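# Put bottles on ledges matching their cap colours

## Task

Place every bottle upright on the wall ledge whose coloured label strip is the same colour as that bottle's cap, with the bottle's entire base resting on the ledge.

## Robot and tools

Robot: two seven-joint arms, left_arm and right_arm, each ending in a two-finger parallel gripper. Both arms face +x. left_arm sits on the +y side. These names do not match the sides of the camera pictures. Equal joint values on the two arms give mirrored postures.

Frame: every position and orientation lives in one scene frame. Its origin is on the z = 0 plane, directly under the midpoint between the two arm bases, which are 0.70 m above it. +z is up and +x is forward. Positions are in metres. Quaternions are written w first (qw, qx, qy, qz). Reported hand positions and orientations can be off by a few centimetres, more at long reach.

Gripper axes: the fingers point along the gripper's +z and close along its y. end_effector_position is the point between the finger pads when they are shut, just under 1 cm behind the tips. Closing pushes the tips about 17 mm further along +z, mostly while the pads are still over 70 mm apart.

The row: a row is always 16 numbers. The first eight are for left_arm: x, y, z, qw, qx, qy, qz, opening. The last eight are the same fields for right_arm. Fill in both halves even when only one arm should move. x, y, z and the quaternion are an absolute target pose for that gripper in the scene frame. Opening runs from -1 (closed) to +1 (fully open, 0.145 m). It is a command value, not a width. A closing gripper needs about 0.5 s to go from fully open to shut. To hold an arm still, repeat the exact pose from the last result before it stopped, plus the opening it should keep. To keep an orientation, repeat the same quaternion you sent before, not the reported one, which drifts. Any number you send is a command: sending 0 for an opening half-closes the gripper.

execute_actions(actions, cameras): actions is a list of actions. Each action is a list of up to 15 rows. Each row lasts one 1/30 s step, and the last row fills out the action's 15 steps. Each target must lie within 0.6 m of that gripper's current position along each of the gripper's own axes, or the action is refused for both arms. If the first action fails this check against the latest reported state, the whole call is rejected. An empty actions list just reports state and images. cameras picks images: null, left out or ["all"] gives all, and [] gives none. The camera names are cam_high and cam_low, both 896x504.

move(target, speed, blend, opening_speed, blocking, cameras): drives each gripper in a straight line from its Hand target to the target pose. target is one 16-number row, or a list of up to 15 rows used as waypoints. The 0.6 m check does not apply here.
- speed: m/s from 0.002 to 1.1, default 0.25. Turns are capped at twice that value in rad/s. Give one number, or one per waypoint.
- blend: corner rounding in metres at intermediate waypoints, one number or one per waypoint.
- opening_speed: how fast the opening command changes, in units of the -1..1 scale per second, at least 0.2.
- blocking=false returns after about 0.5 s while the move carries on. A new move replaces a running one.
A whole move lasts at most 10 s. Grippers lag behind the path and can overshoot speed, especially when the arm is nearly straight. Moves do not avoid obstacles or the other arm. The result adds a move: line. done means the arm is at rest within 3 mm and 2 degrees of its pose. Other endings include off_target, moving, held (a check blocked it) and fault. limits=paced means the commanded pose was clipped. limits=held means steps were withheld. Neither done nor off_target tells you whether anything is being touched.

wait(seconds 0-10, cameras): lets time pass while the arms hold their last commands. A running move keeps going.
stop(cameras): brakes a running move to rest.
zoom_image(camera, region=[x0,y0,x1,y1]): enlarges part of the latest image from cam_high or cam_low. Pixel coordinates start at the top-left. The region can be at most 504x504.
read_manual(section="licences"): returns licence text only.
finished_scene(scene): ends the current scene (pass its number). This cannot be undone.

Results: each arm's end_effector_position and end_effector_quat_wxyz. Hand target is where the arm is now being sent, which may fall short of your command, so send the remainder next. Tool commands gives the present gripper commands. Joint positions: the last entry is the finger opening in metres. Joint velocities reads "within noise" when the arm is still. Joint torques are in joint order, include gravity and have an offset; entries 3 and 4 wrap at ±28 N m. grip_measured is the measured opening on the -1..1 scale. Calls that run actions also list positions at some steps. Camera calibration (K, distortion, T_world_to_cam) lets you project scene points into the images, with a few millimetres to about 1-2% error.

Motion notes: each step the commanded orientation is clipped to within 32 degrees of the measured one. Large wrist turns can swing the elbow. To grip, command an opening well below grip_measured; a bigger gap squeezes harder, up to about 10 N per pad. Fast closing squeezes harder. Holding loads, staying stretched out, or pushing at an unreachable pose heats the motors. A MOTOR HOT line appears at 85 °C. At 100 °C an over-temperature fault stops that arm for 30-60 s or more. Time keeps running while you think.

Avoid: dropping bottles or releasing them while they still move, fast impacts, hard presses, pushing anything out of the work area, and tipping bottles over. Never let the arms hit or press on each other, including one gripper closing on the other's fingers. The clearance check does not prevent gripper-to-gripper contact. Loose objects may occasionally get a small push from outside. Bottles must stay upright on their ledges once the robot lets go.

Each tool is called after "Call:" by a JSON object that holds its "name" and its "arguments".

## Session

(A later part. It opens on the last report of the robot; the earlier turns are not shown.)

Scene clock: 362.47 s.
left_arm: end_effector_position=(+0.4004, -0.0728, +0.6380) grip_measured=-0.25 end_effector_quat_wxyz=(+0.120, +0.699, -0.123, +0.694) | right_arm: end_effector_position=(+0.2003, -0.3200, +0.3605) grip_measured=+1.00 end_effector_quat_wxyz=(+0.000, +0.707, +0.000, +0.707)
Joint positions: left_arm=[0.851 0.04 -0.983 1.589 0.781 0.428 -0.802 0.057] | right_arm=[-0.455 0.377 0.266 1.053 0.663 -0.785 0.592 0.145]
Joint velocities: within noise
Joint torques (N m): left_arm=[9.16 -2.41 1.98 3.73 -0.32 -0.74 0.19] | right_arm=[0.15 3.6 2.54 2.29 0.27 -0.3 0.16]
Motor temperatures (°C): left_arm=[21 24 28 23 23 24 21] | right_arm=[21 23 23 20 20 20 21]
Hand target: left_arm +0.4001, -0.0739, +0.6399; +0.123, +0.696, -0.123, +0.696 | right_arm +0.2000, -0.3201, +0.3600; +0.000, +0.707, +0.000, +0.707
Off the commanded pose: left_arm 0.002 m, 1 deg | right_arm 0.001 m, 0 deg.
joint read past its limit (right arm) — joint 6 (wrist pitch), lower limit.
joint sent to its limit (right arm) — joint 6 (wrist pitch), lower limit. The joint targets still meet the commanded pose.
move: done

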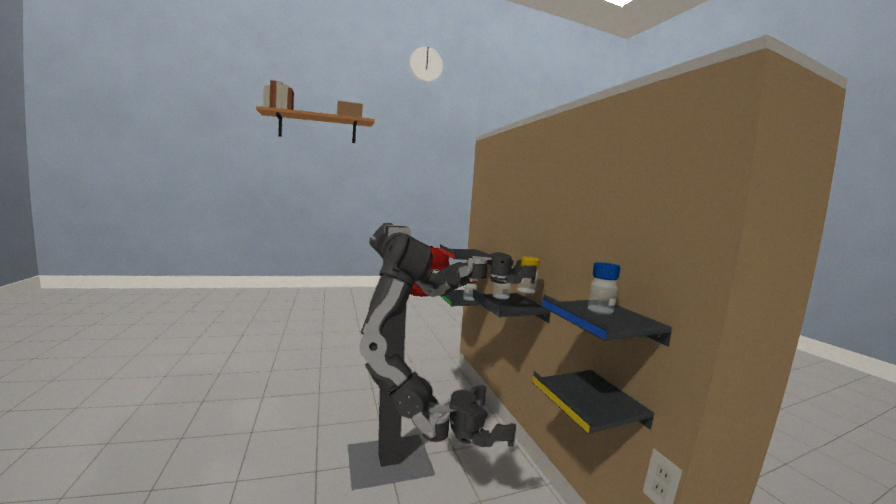

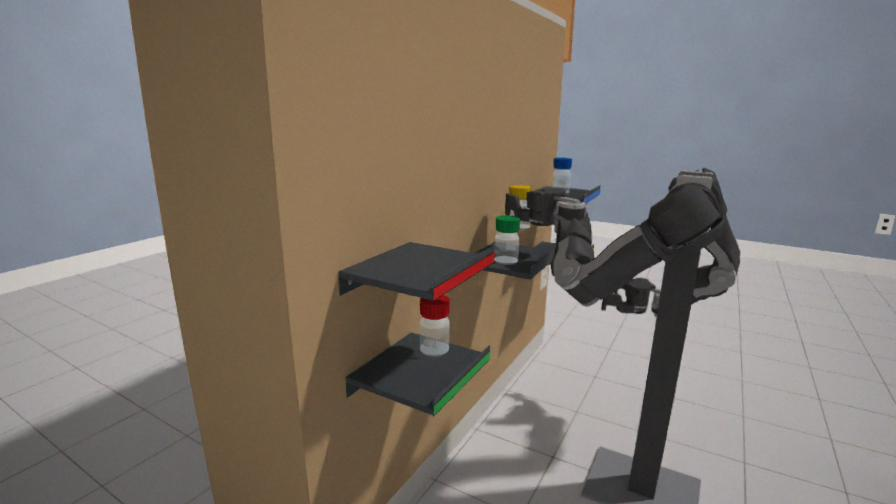

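Call:
{"name": "move", "arguments": {"target": [[0.395,-0.057,0.64,0.0616,0.7044,-0.0616,0.7044,-0.6,0.2,-0.32,0.36,0,0.7071,0,0.7071,1],[0.395,-0.057,0.605,0.0616,0.7044,-0.0616,0.7044,-0.6,0.2,-0.32,0.36,0,0.7071,0,0.7071,1]], "speed": 0.1}}

Call:
{"name": "zoom_image", "arguments": {"camera": "cam_high", "region": [440, 220, 580, 340]}}

Call:
{"name": "zoom_image", "arguments": {"camera": "cam_low", "region": [460, 180, 640, 300]}}

Scene clock: 377.63 s.
left_arm: end_effector_position=(+0.3946, -0.0569, +0.6035) grip_measured=-0.25 end_effector_quat_wxyz=(+0.061, +0.708, -0.061, +0.701) | right_arm: end_effector_position=(+0.2003, -0.3200, +0.3605) grip_measured=+1.00 end_effector_quat_wxyz=(+0.000, +0.707, +0.000, +0.707)
Joint positions: left_arm=[0.755 0.023 -1.049 1.559 0.697 0.328 -0.983 0.057] | right_arm=[-0.455 0.377 0.266 1.053 0.663 -0.785 0.592 0.145]
Joint velocities: within noise
Joint torques (N m): left_arm=[8.93 -2.15 1.46 3.81 -0.5 -0.63 0.19] | right_arm=[-0.04 3.57 2.43 2.36 0.28 -0.3 0.16]
Motor temperatures (°C): left_arm=[24 23 27 23 22 25 21] | right_arm=[21 23 23 20 20 20 21]
Hand target: left_arm +0.3950, -0.0570, +0.6051; +0.062, +0.704, -0.062, +0.704 | right_arm +0.2000, -0.3201, +0.3600; +0.000, +0.707, +0.000, +0.707
Off the commanded pose: left_arm 0.002 m, 1 deg | right_arm 0.001 m, 0 deg.
joint read past its limit (right arm) — joint 6 (wrist pitch), lower limit.
joint sent to its limit (right arm) — joint 6 (wrist pitch), lower limit. The joint targets still meet the commanded pose.
move: done

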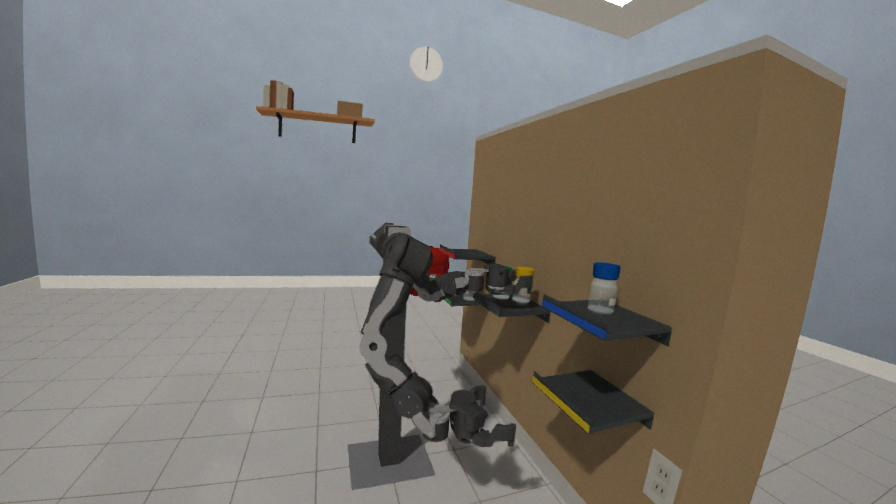

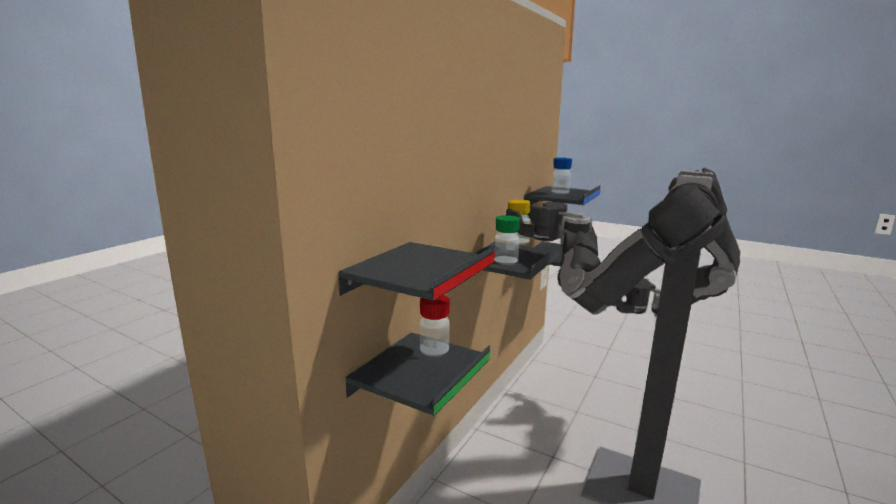

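Scaled by 3.600 from the camera's 896x504 image, which has a finer 1280x720 frame.

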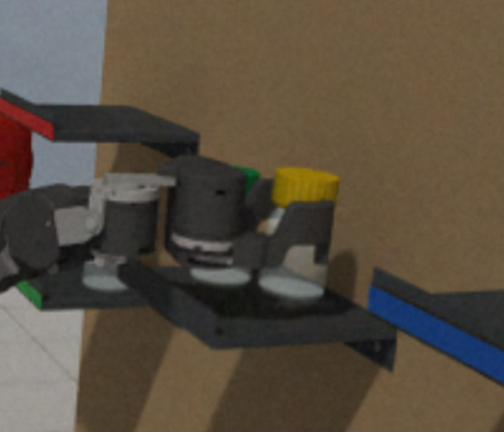

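Scaled by 2.800 from the camera's 896x504 image, which has a finer 1280x720 frame.

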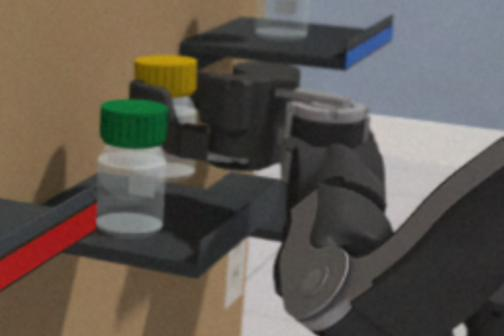

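Call:
{"name": "move", "arguments": {"target": [0.393,-0.052,0.58,0.0616,0.7044,-0.0616,0.7044,-0.6,0.2,-0.32,0.36,0,0.7071,0,0.7071,1], "speed": 0.03}}

Call:
{"name": "zoom_image", "arguments": {"camera": "cam_high", "region": [440, 220, 580, 340]}}

Call:
{"name": "zoom_image", "arguments": {"camera": "cam_low", "region": [460, 180, 640, 300]}}

Scene clock: 394.17 s.
left_arm: end_effector_position=(+0.3929, -0.0523, +0.5846) grip_measured=-0.25 end_effector_quat_wxyz=(+0.063, +0.701, -0.059, +0.707) | right_arm: end_effector_position=(+0.2003, -0.3200, +0.3605) grip_measured=+1.00 end_effector_quat_wxyz=(+0.000, +0.707, +0.000, +0.707)
Joint positions: left_arm=[0.727 0.063 -1.1 1.537 0.679 0.227 -0.975 0.057] | right_arm=[-0.455 0.377 0.266 1.053 0.663 -0.785 0.592 0.145]
Joint velocities: within noise
Joint torques (N m): left_arm=[6.92 -1.57 1.17 3 -0.29 -0.49 0.22] | right_arm=[-0.04 3.49 2.45 2.35 0.28 -0.31 0.16]
Motor temperatures (°C): left_arm=[25 22 26 23 22 25 21] | right_arm=[21 23 23 20 20 20 21]
Hand target: left_arm +0.3930, -0.0520, +0.5799; +0.062, +0.704, -0.062, +0.704 | right_arm +0.2000, -0.3201, +0.3600; +0.000, +0.707, +0.000, +0.707
Off the commanded pose: left_arm 0.005 m, 1 deg | right_arm 0.001 m, 0 deg.
joint read past its limit (right arm) — joint 6 (wrist pitch), lower limit.
joint sent to its limit (right arm) — joint 6 (wrist pitch), lower limit. The joint targets still meet the commanded pose.
move: off_target (left_arm)

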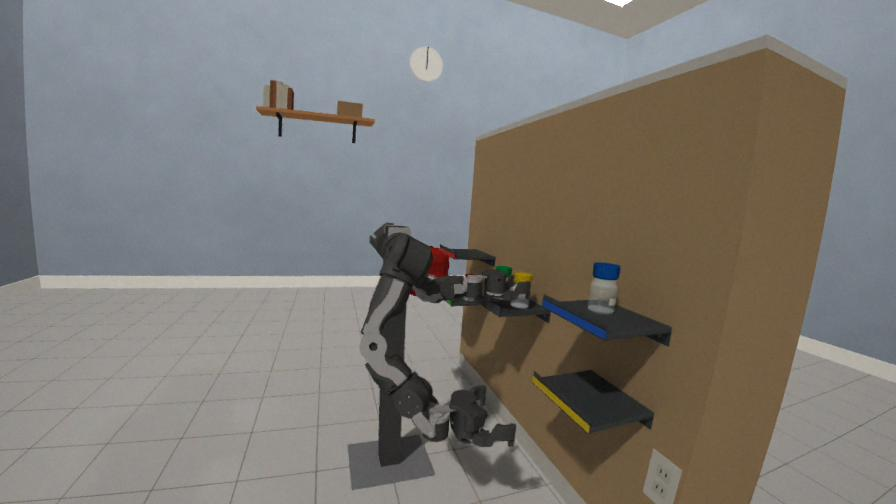

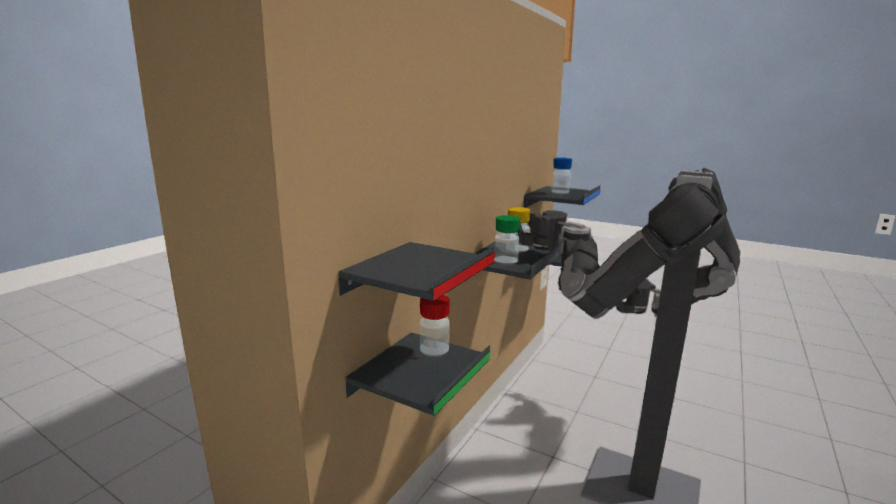

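Scaled by 3.600 from the camera's 896x504 image, which has a finer 1280x720 frame.

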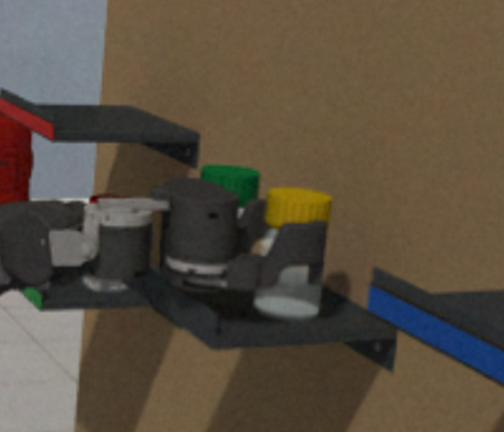

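Scaled by 2.800 from the camera's 896x504 image, which has a finer 1280x720 frame.

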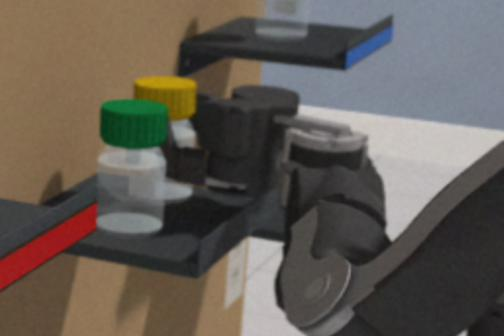

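Call:
{"name": "move", "arguments": {"target": [[0.393,-0.052,0.582,0.0616,0.7044,-0.0616,0.7044,-0.6,0.2,-0.32,0.36,0,0.7071,0,0.7071,1],[0.393,-0.052,0.582,0.0616,0.7044,-0.0616,0.7044,0.05,0.2,-0.32,0.36,0,0.7071,0,0.7071,1]], "speed": 0.05, "opening_speed": 0.4}}

Call:
{"name": "move", "arguments": {"target": [[0.295,-0.035,0.592,0.0616,0.7044,-0.0616,0.7044,0.05,0.2,-0.32,0.36,0,0.7071,0,0.7071,1],[0.23,0,0.58,0.0616,0.7044,-0.0616,0.7044,0.05,0.2,-0.32,0.36,0,0.7071,0,0.7071,1]], "speed": 0.15}}

Call:
{"name": "zoom_image", "arguments": {"camera": "cam_high", "region": [440, 220, 580, 340]}}

Call:
{"name": "zoom_image", "arguments": {"camera": "cam_low", "region": [400, 170, 640, 420]}}

Scene clock: 408.20 s.
left_arm: end_effector_position=(+0.3929, -0.0523, +0.5842) grip_measured=+0.05 end_effector_quat_wxyz=(+0.063, +0.702, -0.059, +0.707) | right_arm: end_effector_position=(+0.2003, -0.3200, +0.3605) grip_measured=+1.00 end_effector_quat_wxyz=(+0.000, +0.707, +0.000, +0.707)
Joint positions: left_arm=[0.727 0.063 -1.1 1.537 0.681 0.229 -0.975 0.079] | right_arm=[-0.455 0.377 0.266 1.053 0.663 -0.785 0.592 0.145]
Joint velocities: within noise
Joint torques (N m): left_arm=[7.74 -1.73 1.61 3.95 -0.24 -0.32 0.16] | right_arm=[0.04 3.55 2.44 2.32 0.25 -0.3 0.18]
Motor temperatures (°C): left_arm=[25 22 25 22 22 24 21] | right_arm=[21 23 23 20 20 20 21]
Hand target: left_arm +0.3930, -0.0520, +0.5819; +0.062, +0.704, -0.062, +0.704 | right_arm +0.2000, -0.3201, +0.3600; +0.000, +0.707, +0.000, +0.707
Off the commanded pose: left_arm 0.002 m, 0 deg | right_arm 0.001 m, 0 deg.
joint read past its limit (right arm) — joint 6 (wrist pitch), lower limit.
joint sent to its limit (right arm) — joint 6 (wrist pitch), lower limit. The joint targets still meet the commanded pose.
move: done

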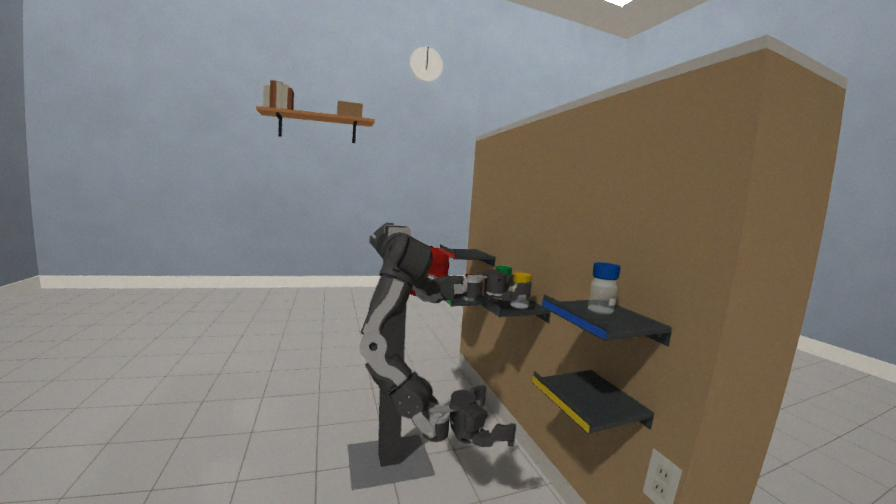

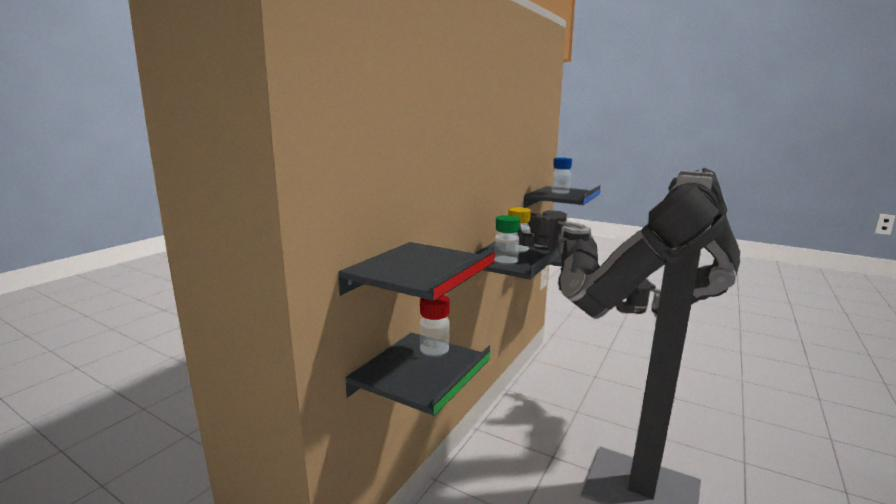

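Scene clock: 409.83 s.
left_arm: end_effector_position=(+0.2307, -0.0004, +0.5793) grip_measured=+0.05 end_effector_quat_wxyz=(+0.061, +0.705, -0.064, +0.704) | right_arm: end_effector_position=(+0.2003, -0.3200, +0.3605) grip_measured=+1.00 end_effector_quat_wxyz=(+0.000, +0.707, +0.000, +0.707)
Joint positions: left_arm=[0.293 0.346 -1.37 2.265 0.385 0.39 -1.344 0.079] | right_arm=[-0.455 0.377 0.266 1.053 0.663 -0.785 0.592 0.145]
Joint velocities: within noise
Joint torques (N m): left_arm=[2.7 -1.23 0.44 5.2 -0.48 -0.3 -0.01] | right_arm=[0.04 3.49 2.41 2.33 0.28 -0.31 0.17]
Motor temperatures (°C): left_arm=[24 22 25 23 22 24 21] | right_arm=[21 23 23 20 20 20 21]
Hand target: left_arm +0.2300, +0.0000, +0.5800; +0.062, +0.705, -0.062, +0.704 | right_arm +0.2000, -0.3201, +0.3600; +0.000, +0.707, +0.000, +0.707
Off the commanded pose: left_arm 0.001 m, 0 deg | right_arm 0.001 m, 0 deg.
joint read past its limit (right arm) — joint 6 (wrist pitch), lower limit.
joint sent to its limit (right arm) — joint 6 (wrist pitch), lower limit. The joint targets still meet the commanded pose.
move: done

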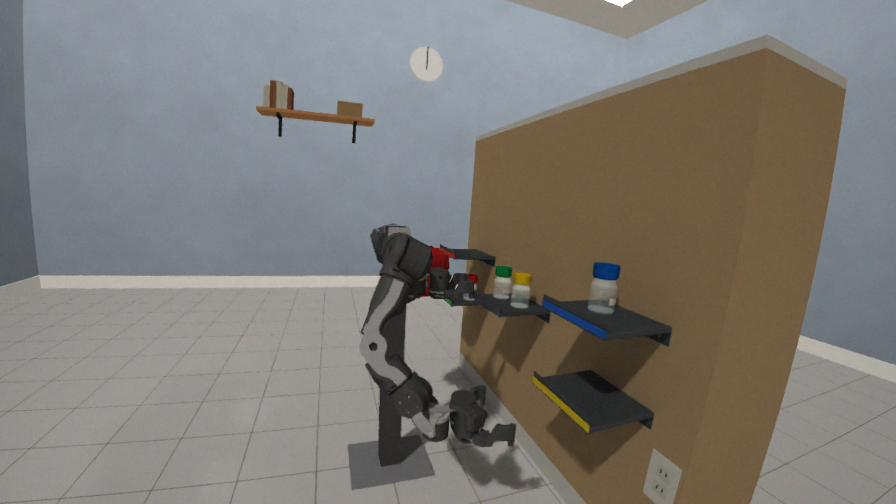

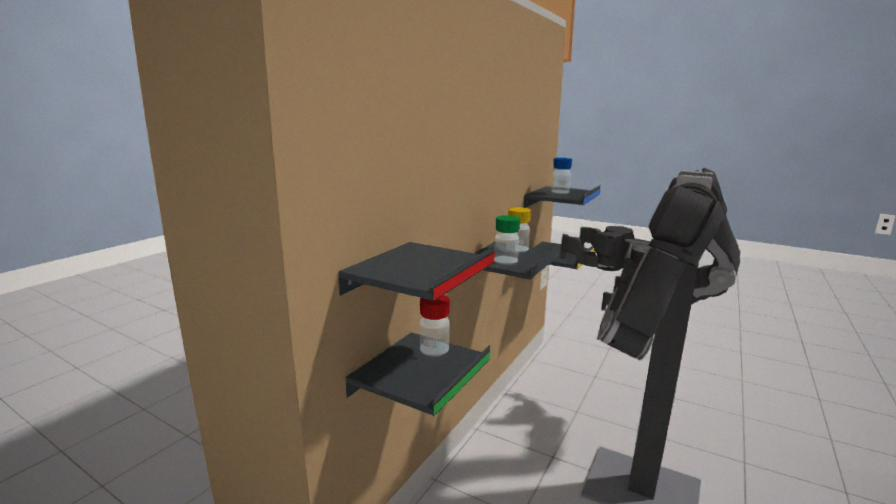

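Scaled by 3.600 from the camera's 896x504 image, which has a finer 1280x720 frame.

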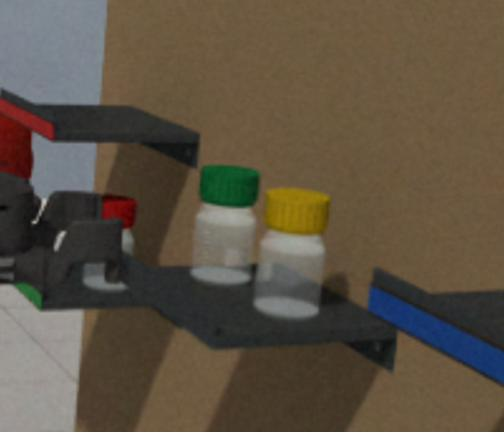

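Scaled by 2.016 from the camera's 896x504 image, which has a finer 1280x720 frame.

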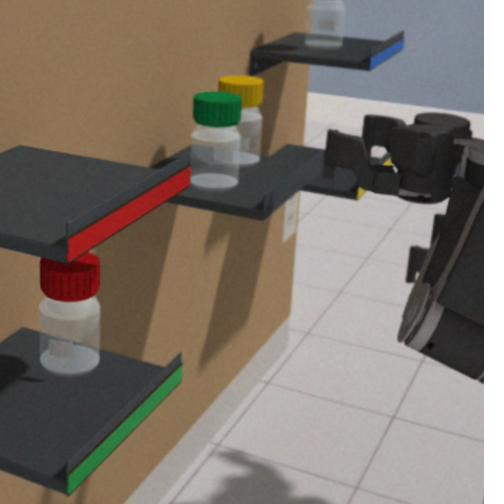

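Call:
{"name": "move", "arguments": {"target": [[0.21,0.15,0.5,0,0.7071,0,0.7071,1,0.21,-0.26,0.45,0,0.7071,0,0.7071,0.2],[0.21,0.30,0.47,0,0.7071,0,0.7071,1,0.23,-0.12,0.57,-0.0616,0.7044,0.0616,0.7044,0.2],[0.35,0.319,0.48,0,0.7071,0,0.7071,1,0.29,-0.088,0.588,-0.0616,0.7044,0.0616,0.7044,0.2]], "speed": 0.18}}

Call:
{"name": "zoom_image", "arguments": {"camera": "cam_high", "region": [420, 220, 560, 340]}}

Call:
{"name": "zoom_image", "arguments": {"camera": "cam_low", "region": [400, 170, 640, 420]}}

Scene clock: 438.40 s.
left_arm: end_effector_position=(+0.3508, +0.3197, +0.4834) grip_measured=+1.00 end_effector_quat_wxyz=(-0.002, +0.703, +0.000, +0.711) | right_arm: end_effector_position=(+0.2898, -0.0879, +0.5900) grip_measured=+0.20 end_effector_quat_wxyz=(-0.063, +0.701, +0.062, +0.707)
Joint positions: left_arm=[-0.031 1.014 -0.433 1.426 1.014 -0.484 -0.115 0.145] | right_arm=[-0.262 -0.015 -0.23 2.33 -0.083 0.497 -0.001 0.09]
Joint velocities: within noise
Joint torques (N m): left_arm=[4.23 5.82 1.87 2.06 0.13 -0.53 0.23] | right_arm=[1.49 -1.02 -0.61 3.43 0.03 -0.31 -0.1]
Motor temperatures (°C): left_arm=[22 22 24 23 22 24 21] | right_arm=[21 23 23 20 20 20 21]
Hand target: left_arm +0.3499, +0.3191, +0.4800; +0.000, +0.707, +0.000, +0.707 | right_arm +0.2900, -0.0881, +0.5880; -0.061, +0.704, +0.062, +0.704
Off the commanded pose: left_arm 0.004 m, 1 deg | right_arm 0.002 m, 0 deg.
move: off_target (left_arm)

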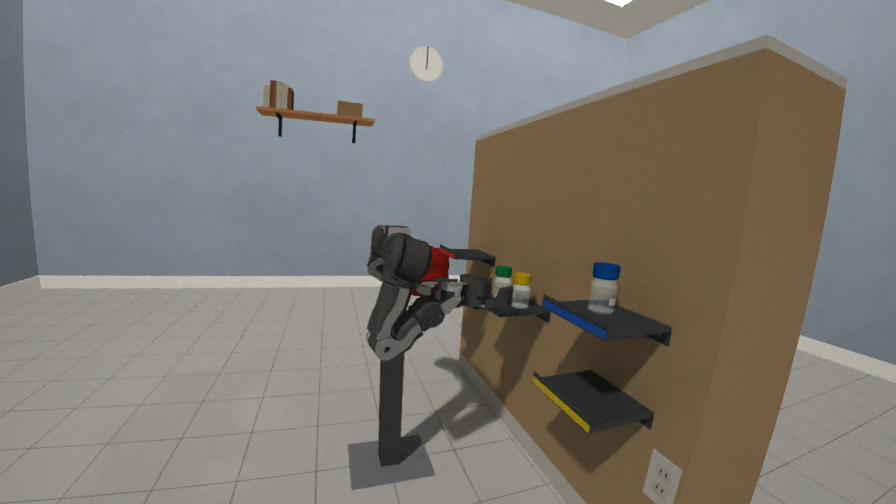

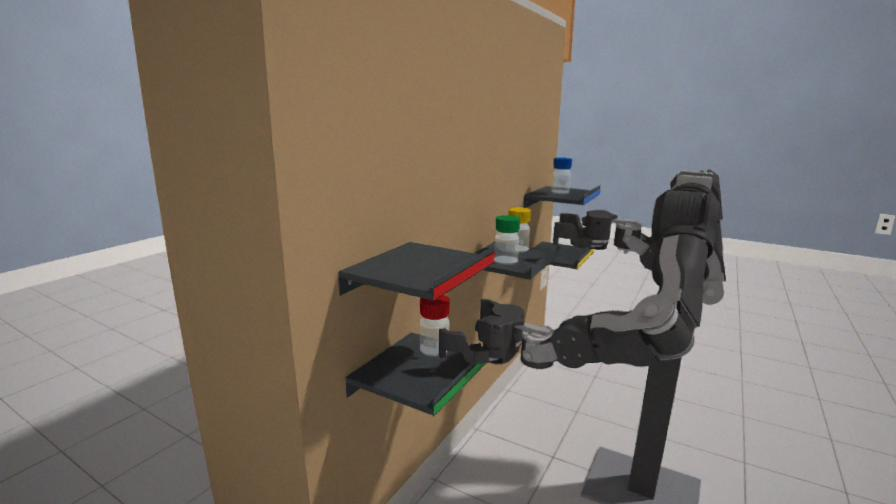

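Scaled by 3.600 from the camera's 896x504 image, which has a finer 1280x720 frame.

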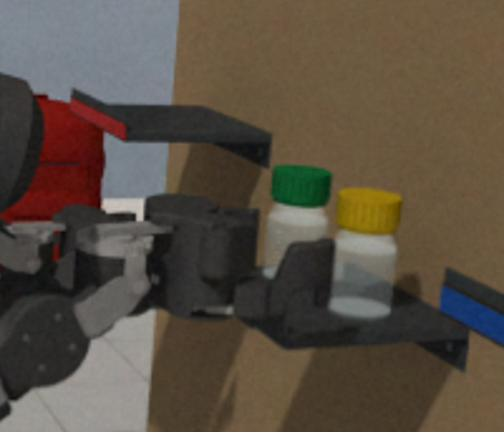

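Scaled by 2.016 from the camera's 896x504 image, which has a finer 1280x720 frame.

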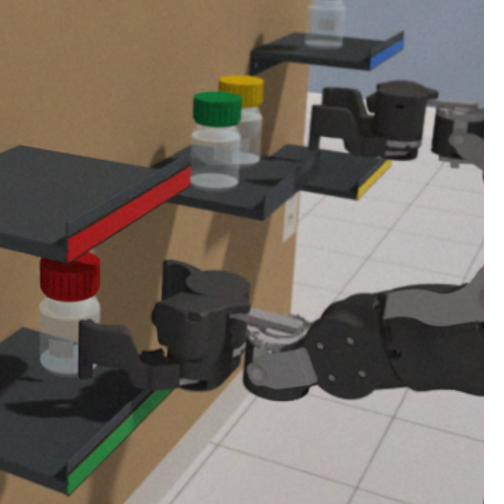

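Call:
{"name": "move", "arguments": {"target": [[0.35,0.319,0.48,0,0.7071,0,0.7071,1,0.29,-0.068,0.588,-0.0616,0.7044,0.0616,0.7044,0.2],[0.385,0.319,0.48,0,0.7071,0,0.7071,1,0.335,-0.06,0.588,-0.0616,0.7044,0.0616,0.7044,0.2]], "speed": 0.1}}

Call:
{"name": "zoom_image", "arguments": {"camera": "cam_high", "region": [470, 240, 570, 325]}}

Call:
{"name": "zoom_image", "arguments": {"camera": "cam_low", "region": [400, 170, 640, 420]}}

Scene clock: 462.13 s.
left_arm: end_effector_position=(+0.3857, +0.3206, +0.4842) grip_measured=+1.00 end_effector_quat_wxyz=(-0.002, +0.703, +0.002, +0.712) | right_arm: end_effector_position=(+0.3350, -0.0599, +0.5897) grip_measured=+0.20 end_effector_quat_wxyz=(-0.061, +0.702, +0.061, +0.707)
Joint positions: left_arm=[0.181 0.927 -0.511 1.273 0.999 -0.414 -0.056 0.145] | right_arm=[-0.033 -0.116 -0.291 2.11 -0.142 0.529 -0.044 0.09]
Joint velocities: within noise
Joint torques (N m): left_arm=[5.5 5.39 1.57 2.13 0.1 -0.49 0.24] | right_arm=[2.78 -1.46 -0.36 3.74 0.14 -0.33 0.08]
Motor temperatures (°C): left_arm=[22 23 24 22 22 24 21] | right_arm=[21 23 22 20 20 20 21]
Hand target: left_arm +0.3849, +0.3190, +0.4800; +0.000, +0.707, +0.000, +0.707 | right_arm +0.3350, -0.0600, +0.5880; -0.062, +0.704, +0.062, +0.704
Off the commanded pose: left_arm 0.005 m, 1 deg | right_arm 0.002 m, 0 deg.
move: off_target (left_arm)

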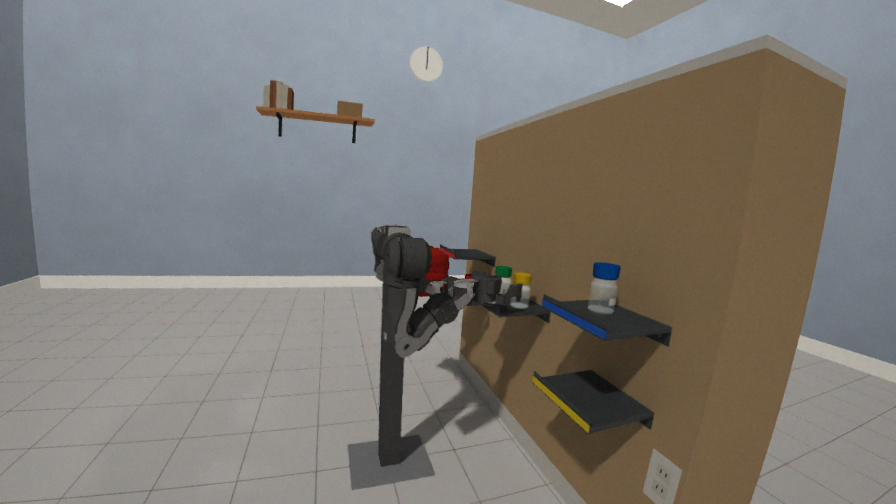

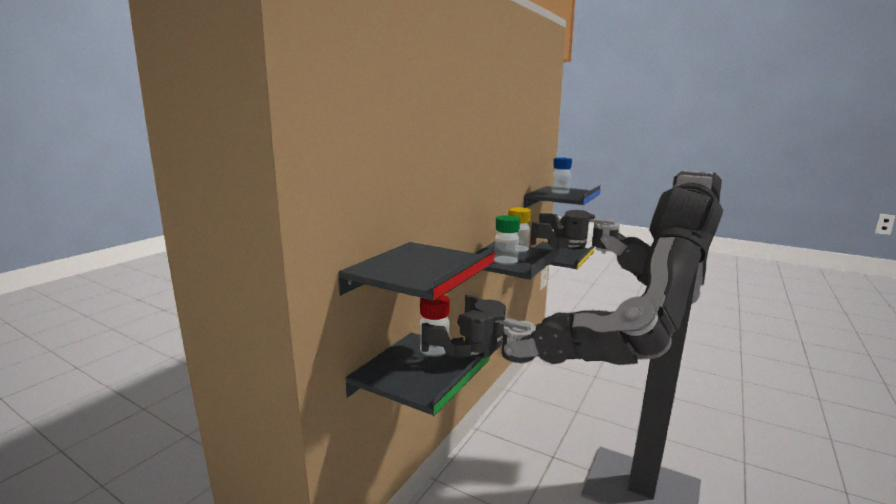

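Scaled by 5.040 from the camera's 896x504 image, which has a finer 1280x720 frame.

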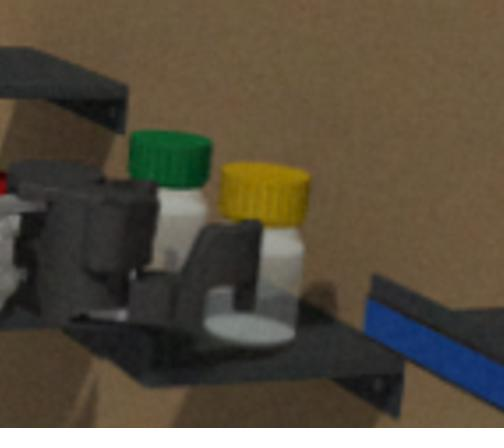

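Scaled by 2.016 from the camera's 896x504 image, which has a finer 1280x720 frame.

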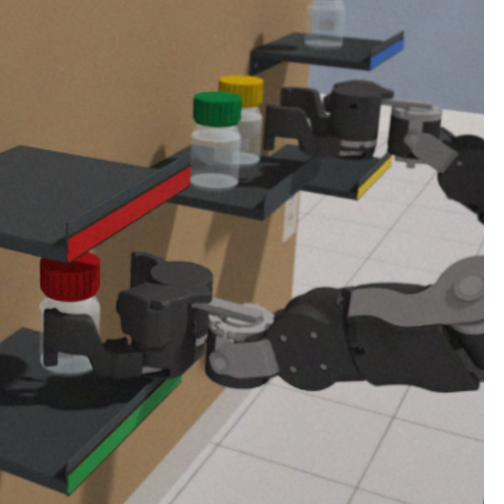

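Call:
{"name": "move", "arguments": {"target": [[0.394,0.319,0.48,0,0.7071,0,0.7071,1,0.388,-0.051,0.588,-0.0616,0.7044,0.0616,0.7044,0.2],[0.394,0.319,0.48,0,0.7071,0,0.7071,-0.5,0.388,-0.051,0.588,-0.0616,0.7044,0.0616,0.7044,-0.6]], "speed": 0.06, "opening_speed": 0.8}}

Call:
{"name": "zoom_image", "arguments": {"camera": "cam_high", "region": [470, 240, 570, 325]}}

Call:
{"name": "zoom_image", "arguments": {"camera": "cam_low", "region": [400, 170, 640, 420]}}

Scene clock: 476.60 s.
left_arm: end_effector_position=(+0.3944, +0.3212, +0.4842) grip_measured=-0.31 end_effector_quat_wxyz=(-0.003, +0.703, +0.001, +0.711) | right_arm: end_effector_position=(+0.3878, -0.0507, +0.5885) grip_measured=-0.26 end_effector_quat_wxyz=(-0.061, +0.704, +0.063, +0.704)
Joint positions: left_arm=[0.236 0.909 -0.539 1.227 0.998 -0.405 -0.041 0.053] | right_arm=[0.198 -0.151 -0.248 1.852 -0.111 0.509 -0.044 0.056]
Joint velocities: within noise
Joint torques (N m): left_arm=[6 4.79 1.58 2.24 0.12 -0.52 0.19] | right_arm=[4.34 -2.31 -0.35 3.64 0.17 -0.54 0]
Motor temperatures (°C): left_arm=[23 23 24 22 22 24 21] | right_arm=[21 23 22 20 20 20 21]
Hand target: left_arm +0.3939, +0.3191, +0.4800; +0.000, +0.707, +0.000, +0.707 | right_arm +0.3880, -0.0510, +0.5880; -0.062, +0.704, +0.061, +0.704
Off the commanded pose: left_arm 0.005 m, 1 deg | right_arm 0.001 m, 0 deg.
move: off_target (left_arm); target 2's new opening was sent with left_arm's hand 0.005 m and 1 deg from that target

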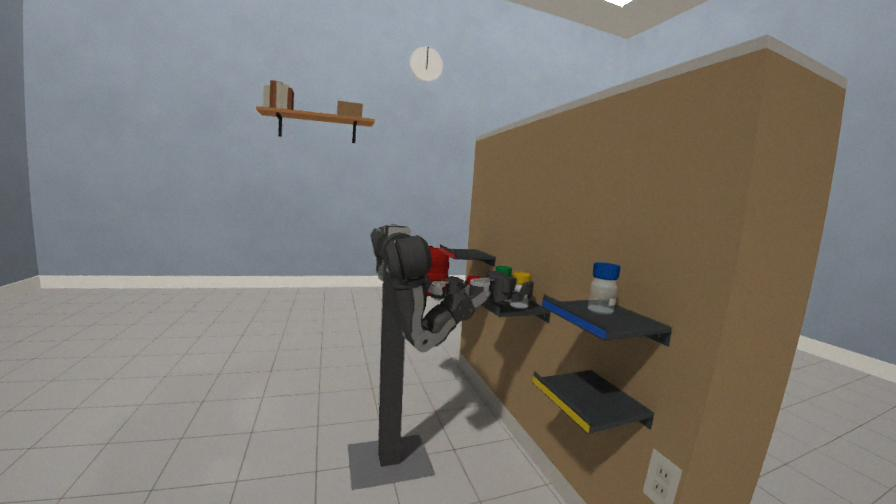

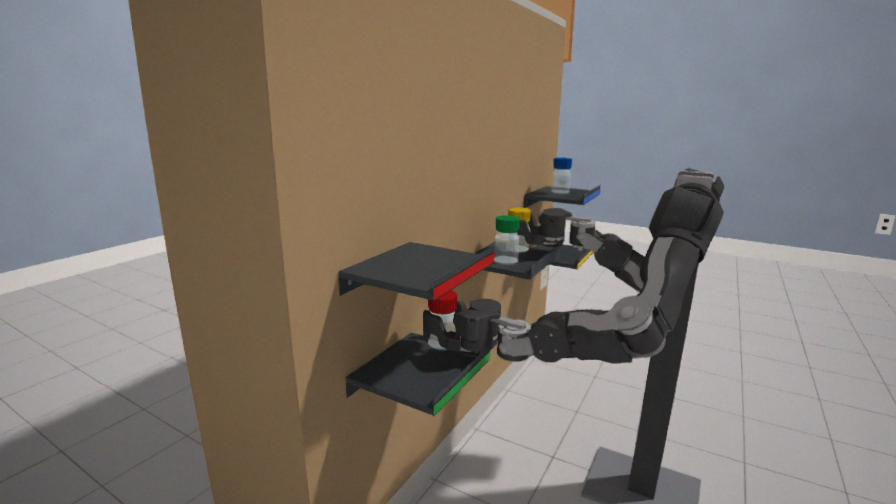

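Scaled by 5.040 from the camera's 896x504 image, which has a finer 1280x720 frame.

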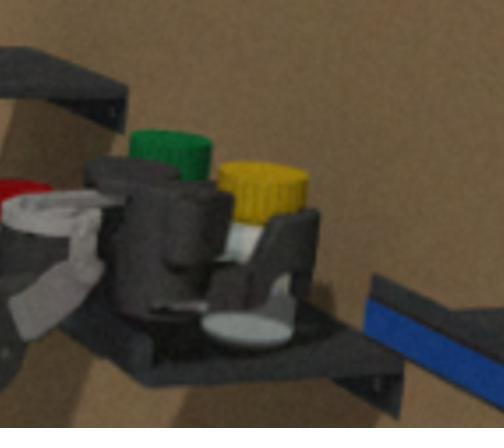

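Scaled by 2.016 from the camera's 896x504 image, which has a finer 1280x720 frame.

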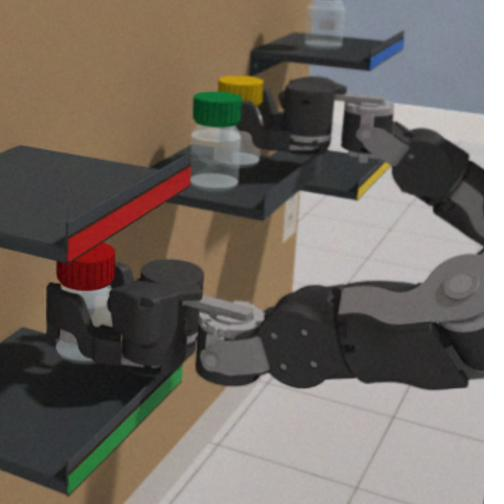

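Call:
{"name": "move", "arguments": {"target": [[0.394,0.321,0.516,0,0.7071,0,0.7071,-0.7,0.388,-0.051,0.63,-0.0616,0.7044,0.0616,0.7044,-0.6],[0.23,0.315,0.52,0,0.7071,0,0.7071,-0.7,0.24,-0.09,0.63,-0.0616,0.7044,0.0616,0.7044,-0.6],[0.23,0.32,0.74,0,0.7071,0,0.7071,-0.7,0.22,-0.30,0.53,0,0.7071,0,0.7071,-0.6]], "speed": 0.16}}

Call:
{"name": "move", "arguments": {"target": [[0.34,0.33,0.74,0,0.7071,0,0.7071,-0.7,0.23,-0.385,0.53,0,0.7071,0,0.7071,-0.6],[0.395,0.33,0.74,0,0.7071,0,0.7071,-0.7,0.33,-0.385,0.525,0,0.7071,0,0.7071,-0.6],[0.395,0.33,0.71,0,0.7071,0,0.7071,-0.7,0.40,-0.385,0.515,0,0.7071,0,0.7071,-0.6]], "speed": 0.12}}

Call:
{"name": "zoom_image", "arguments": {"camera": "cam_high", "region": [420, 180, 700, 430]}}

Call:
{"name": "zoom_image", "arguments": {"camera": "cam_low", "region": [330, 120, 630, 420]}}

Scene clock: 501.33 s.
left_arm: end_effector_position=(+0.2298, +0.3194, +0.7393) grip_measured=-0.31 end_effector_quat_wxyz=(+0.000, +0.709, -0.002, +0.705) | right_arm: end_effector_position=(+0.2194, -0.3005, +0.5257) grip_measured=-0.26 end_effector_quat_wxyz=(+0.001, +0.714, -0.002, +0.701)
Joint positions: left_arm=[-0.985 0.902 1.568 2.268 1.585 0.589 -0.029 0.053] | right_arm=[-0.863 0.453 0.559 2.032 0.712 -0.164 0.234 0.056]
Joint velocities: within noise
Joint torques (N m): left_arm=[0.78 3.71 1.69 0.08 0.16 -0.78 -0.06] | right_arm=[-0.25 2.68 3.59 4.01 0.38 -0.75 0.17]
Motor temperatures (°C): left_arm=[23 23 24 22 22 24 21] | right_arm=[22 23 22 21 20 21 21]
Hand target: left_arm +0.2300, +0.3200, +0.7400; +0.000, +0.707, +0.000, +0.707 | right_arm +0.2200, -0.3001, +0.5300; +0.000, +0.707, +0.000, +0.707
Off the commanded pose: left_arm 0.001 m, 0 deg | right_arm 0.004 m, 1 deg.
joint sent to its limit (left arm) — joint 5 (forearm roll), upper limit. The joint targets still meet the commanded pose.
move: off_target (right_arm)

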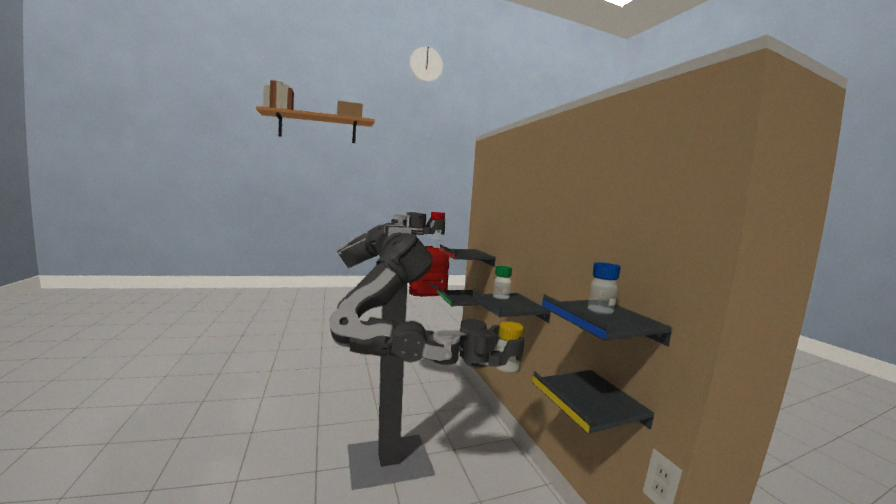

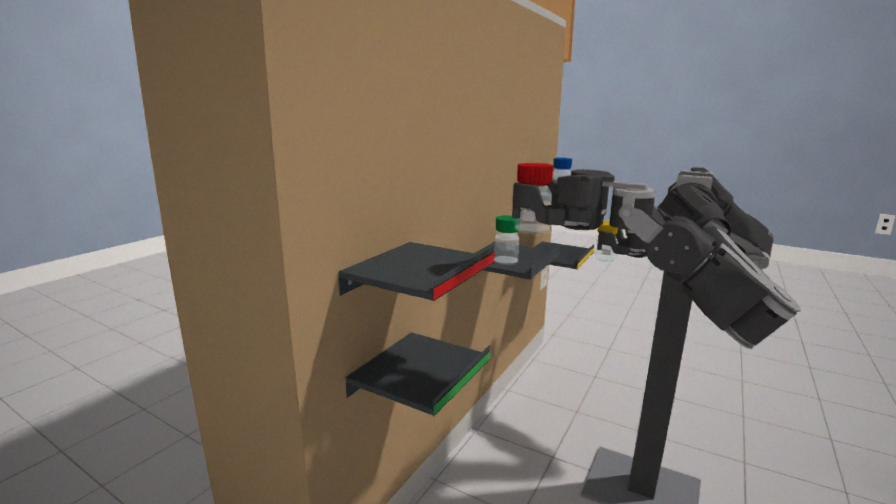

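Scene clock: 504.17 s.
left_arm: end_effector_position=(+0.3953, +0.3288, +0.7104) grip_measured=-0.31 end_effector_quat_wxyz=(-0.001, +0.708, -0.005, +0.706) | right_arm: end_effector_position=(+0.3999, -0.3857, +0.5137) grip_measured=-0.26 end_effector_quat_wxyz=(+0.001, +0.711, -0.002, +0.703)
Joint positions: left_arm=[-1.407 1.666 1.46 1.676 1.584 0.055 -0.193 0.053] | right_arm=[0.241 0.737 0.082 1.049 0.684 -0.097 0.397 0.056]
Joint velocities: within noise
Joint torques (N m): left_arm=[5.13 0.96 3.33 0.42 0.1 -0.96 -0.06] | right_arm=[4.55 6.4 2.73 3.32 0.39 -0.71 0.16]
Motor temperatures (°C): left_arm=[23 23 24 22 22 25 21] | right_arm=[21 23 22 21 20 21 21]
Hand target: left_arm +0.3950, +0.3300, +0.7100; -0.001, +0.707, -0.002, +0.707 | right_arm +0.4000, -0.3850, +0.5150; +0.000, +0.707, +0.000, +0.707
Off the commanded pose: left_arm 0.001 m, 1 deg | right_arm 0.001 m, 1 deg.
joint sent to its limit (left arm) — joint 1 (shoulder pitch), lower limit; joint 5 (forearm roll), upper limit. The joint targets still meet the commanded pose.
move: done

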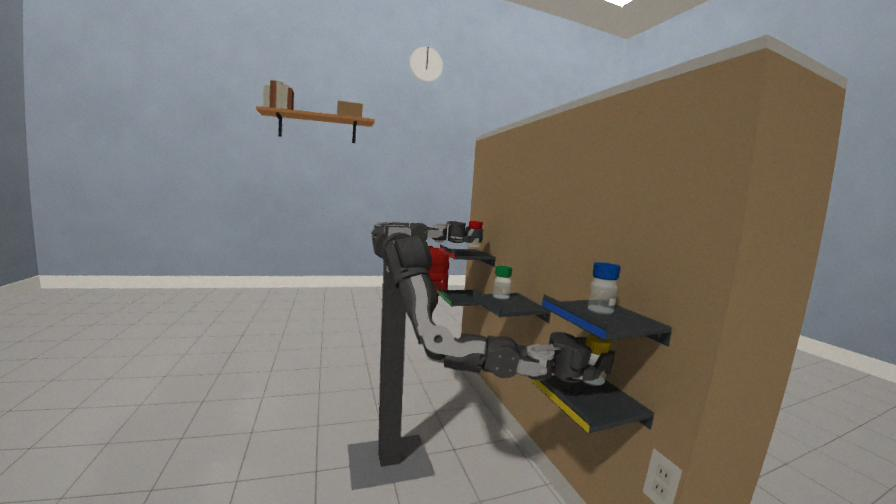

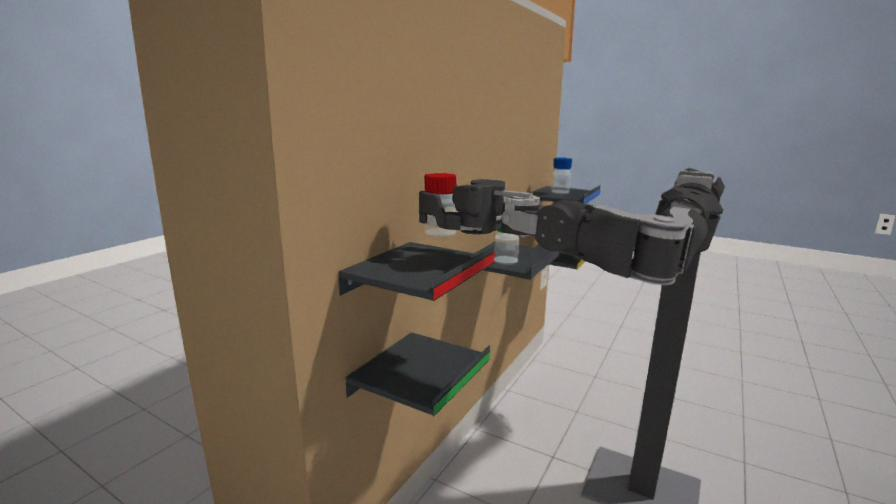

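Scaled by 1.800 from the camera's 896x504 image, which has a finer 1280x720 frame.

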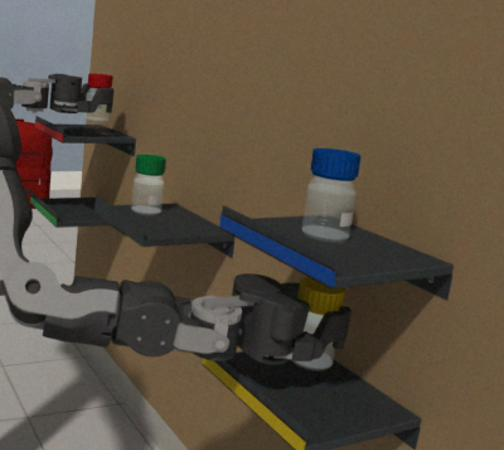

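Scaled by 1.680 from the camera's 896x504 image, which has a finer 1280x720 frame.

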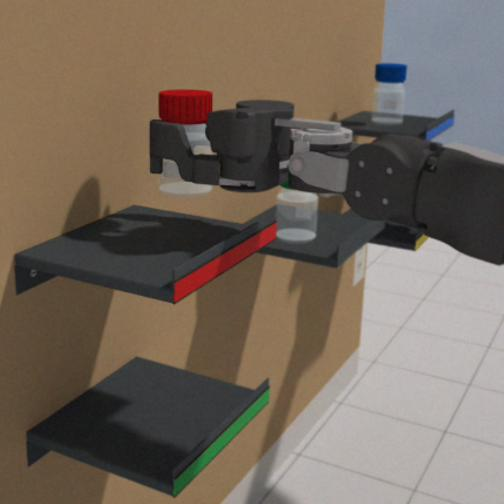

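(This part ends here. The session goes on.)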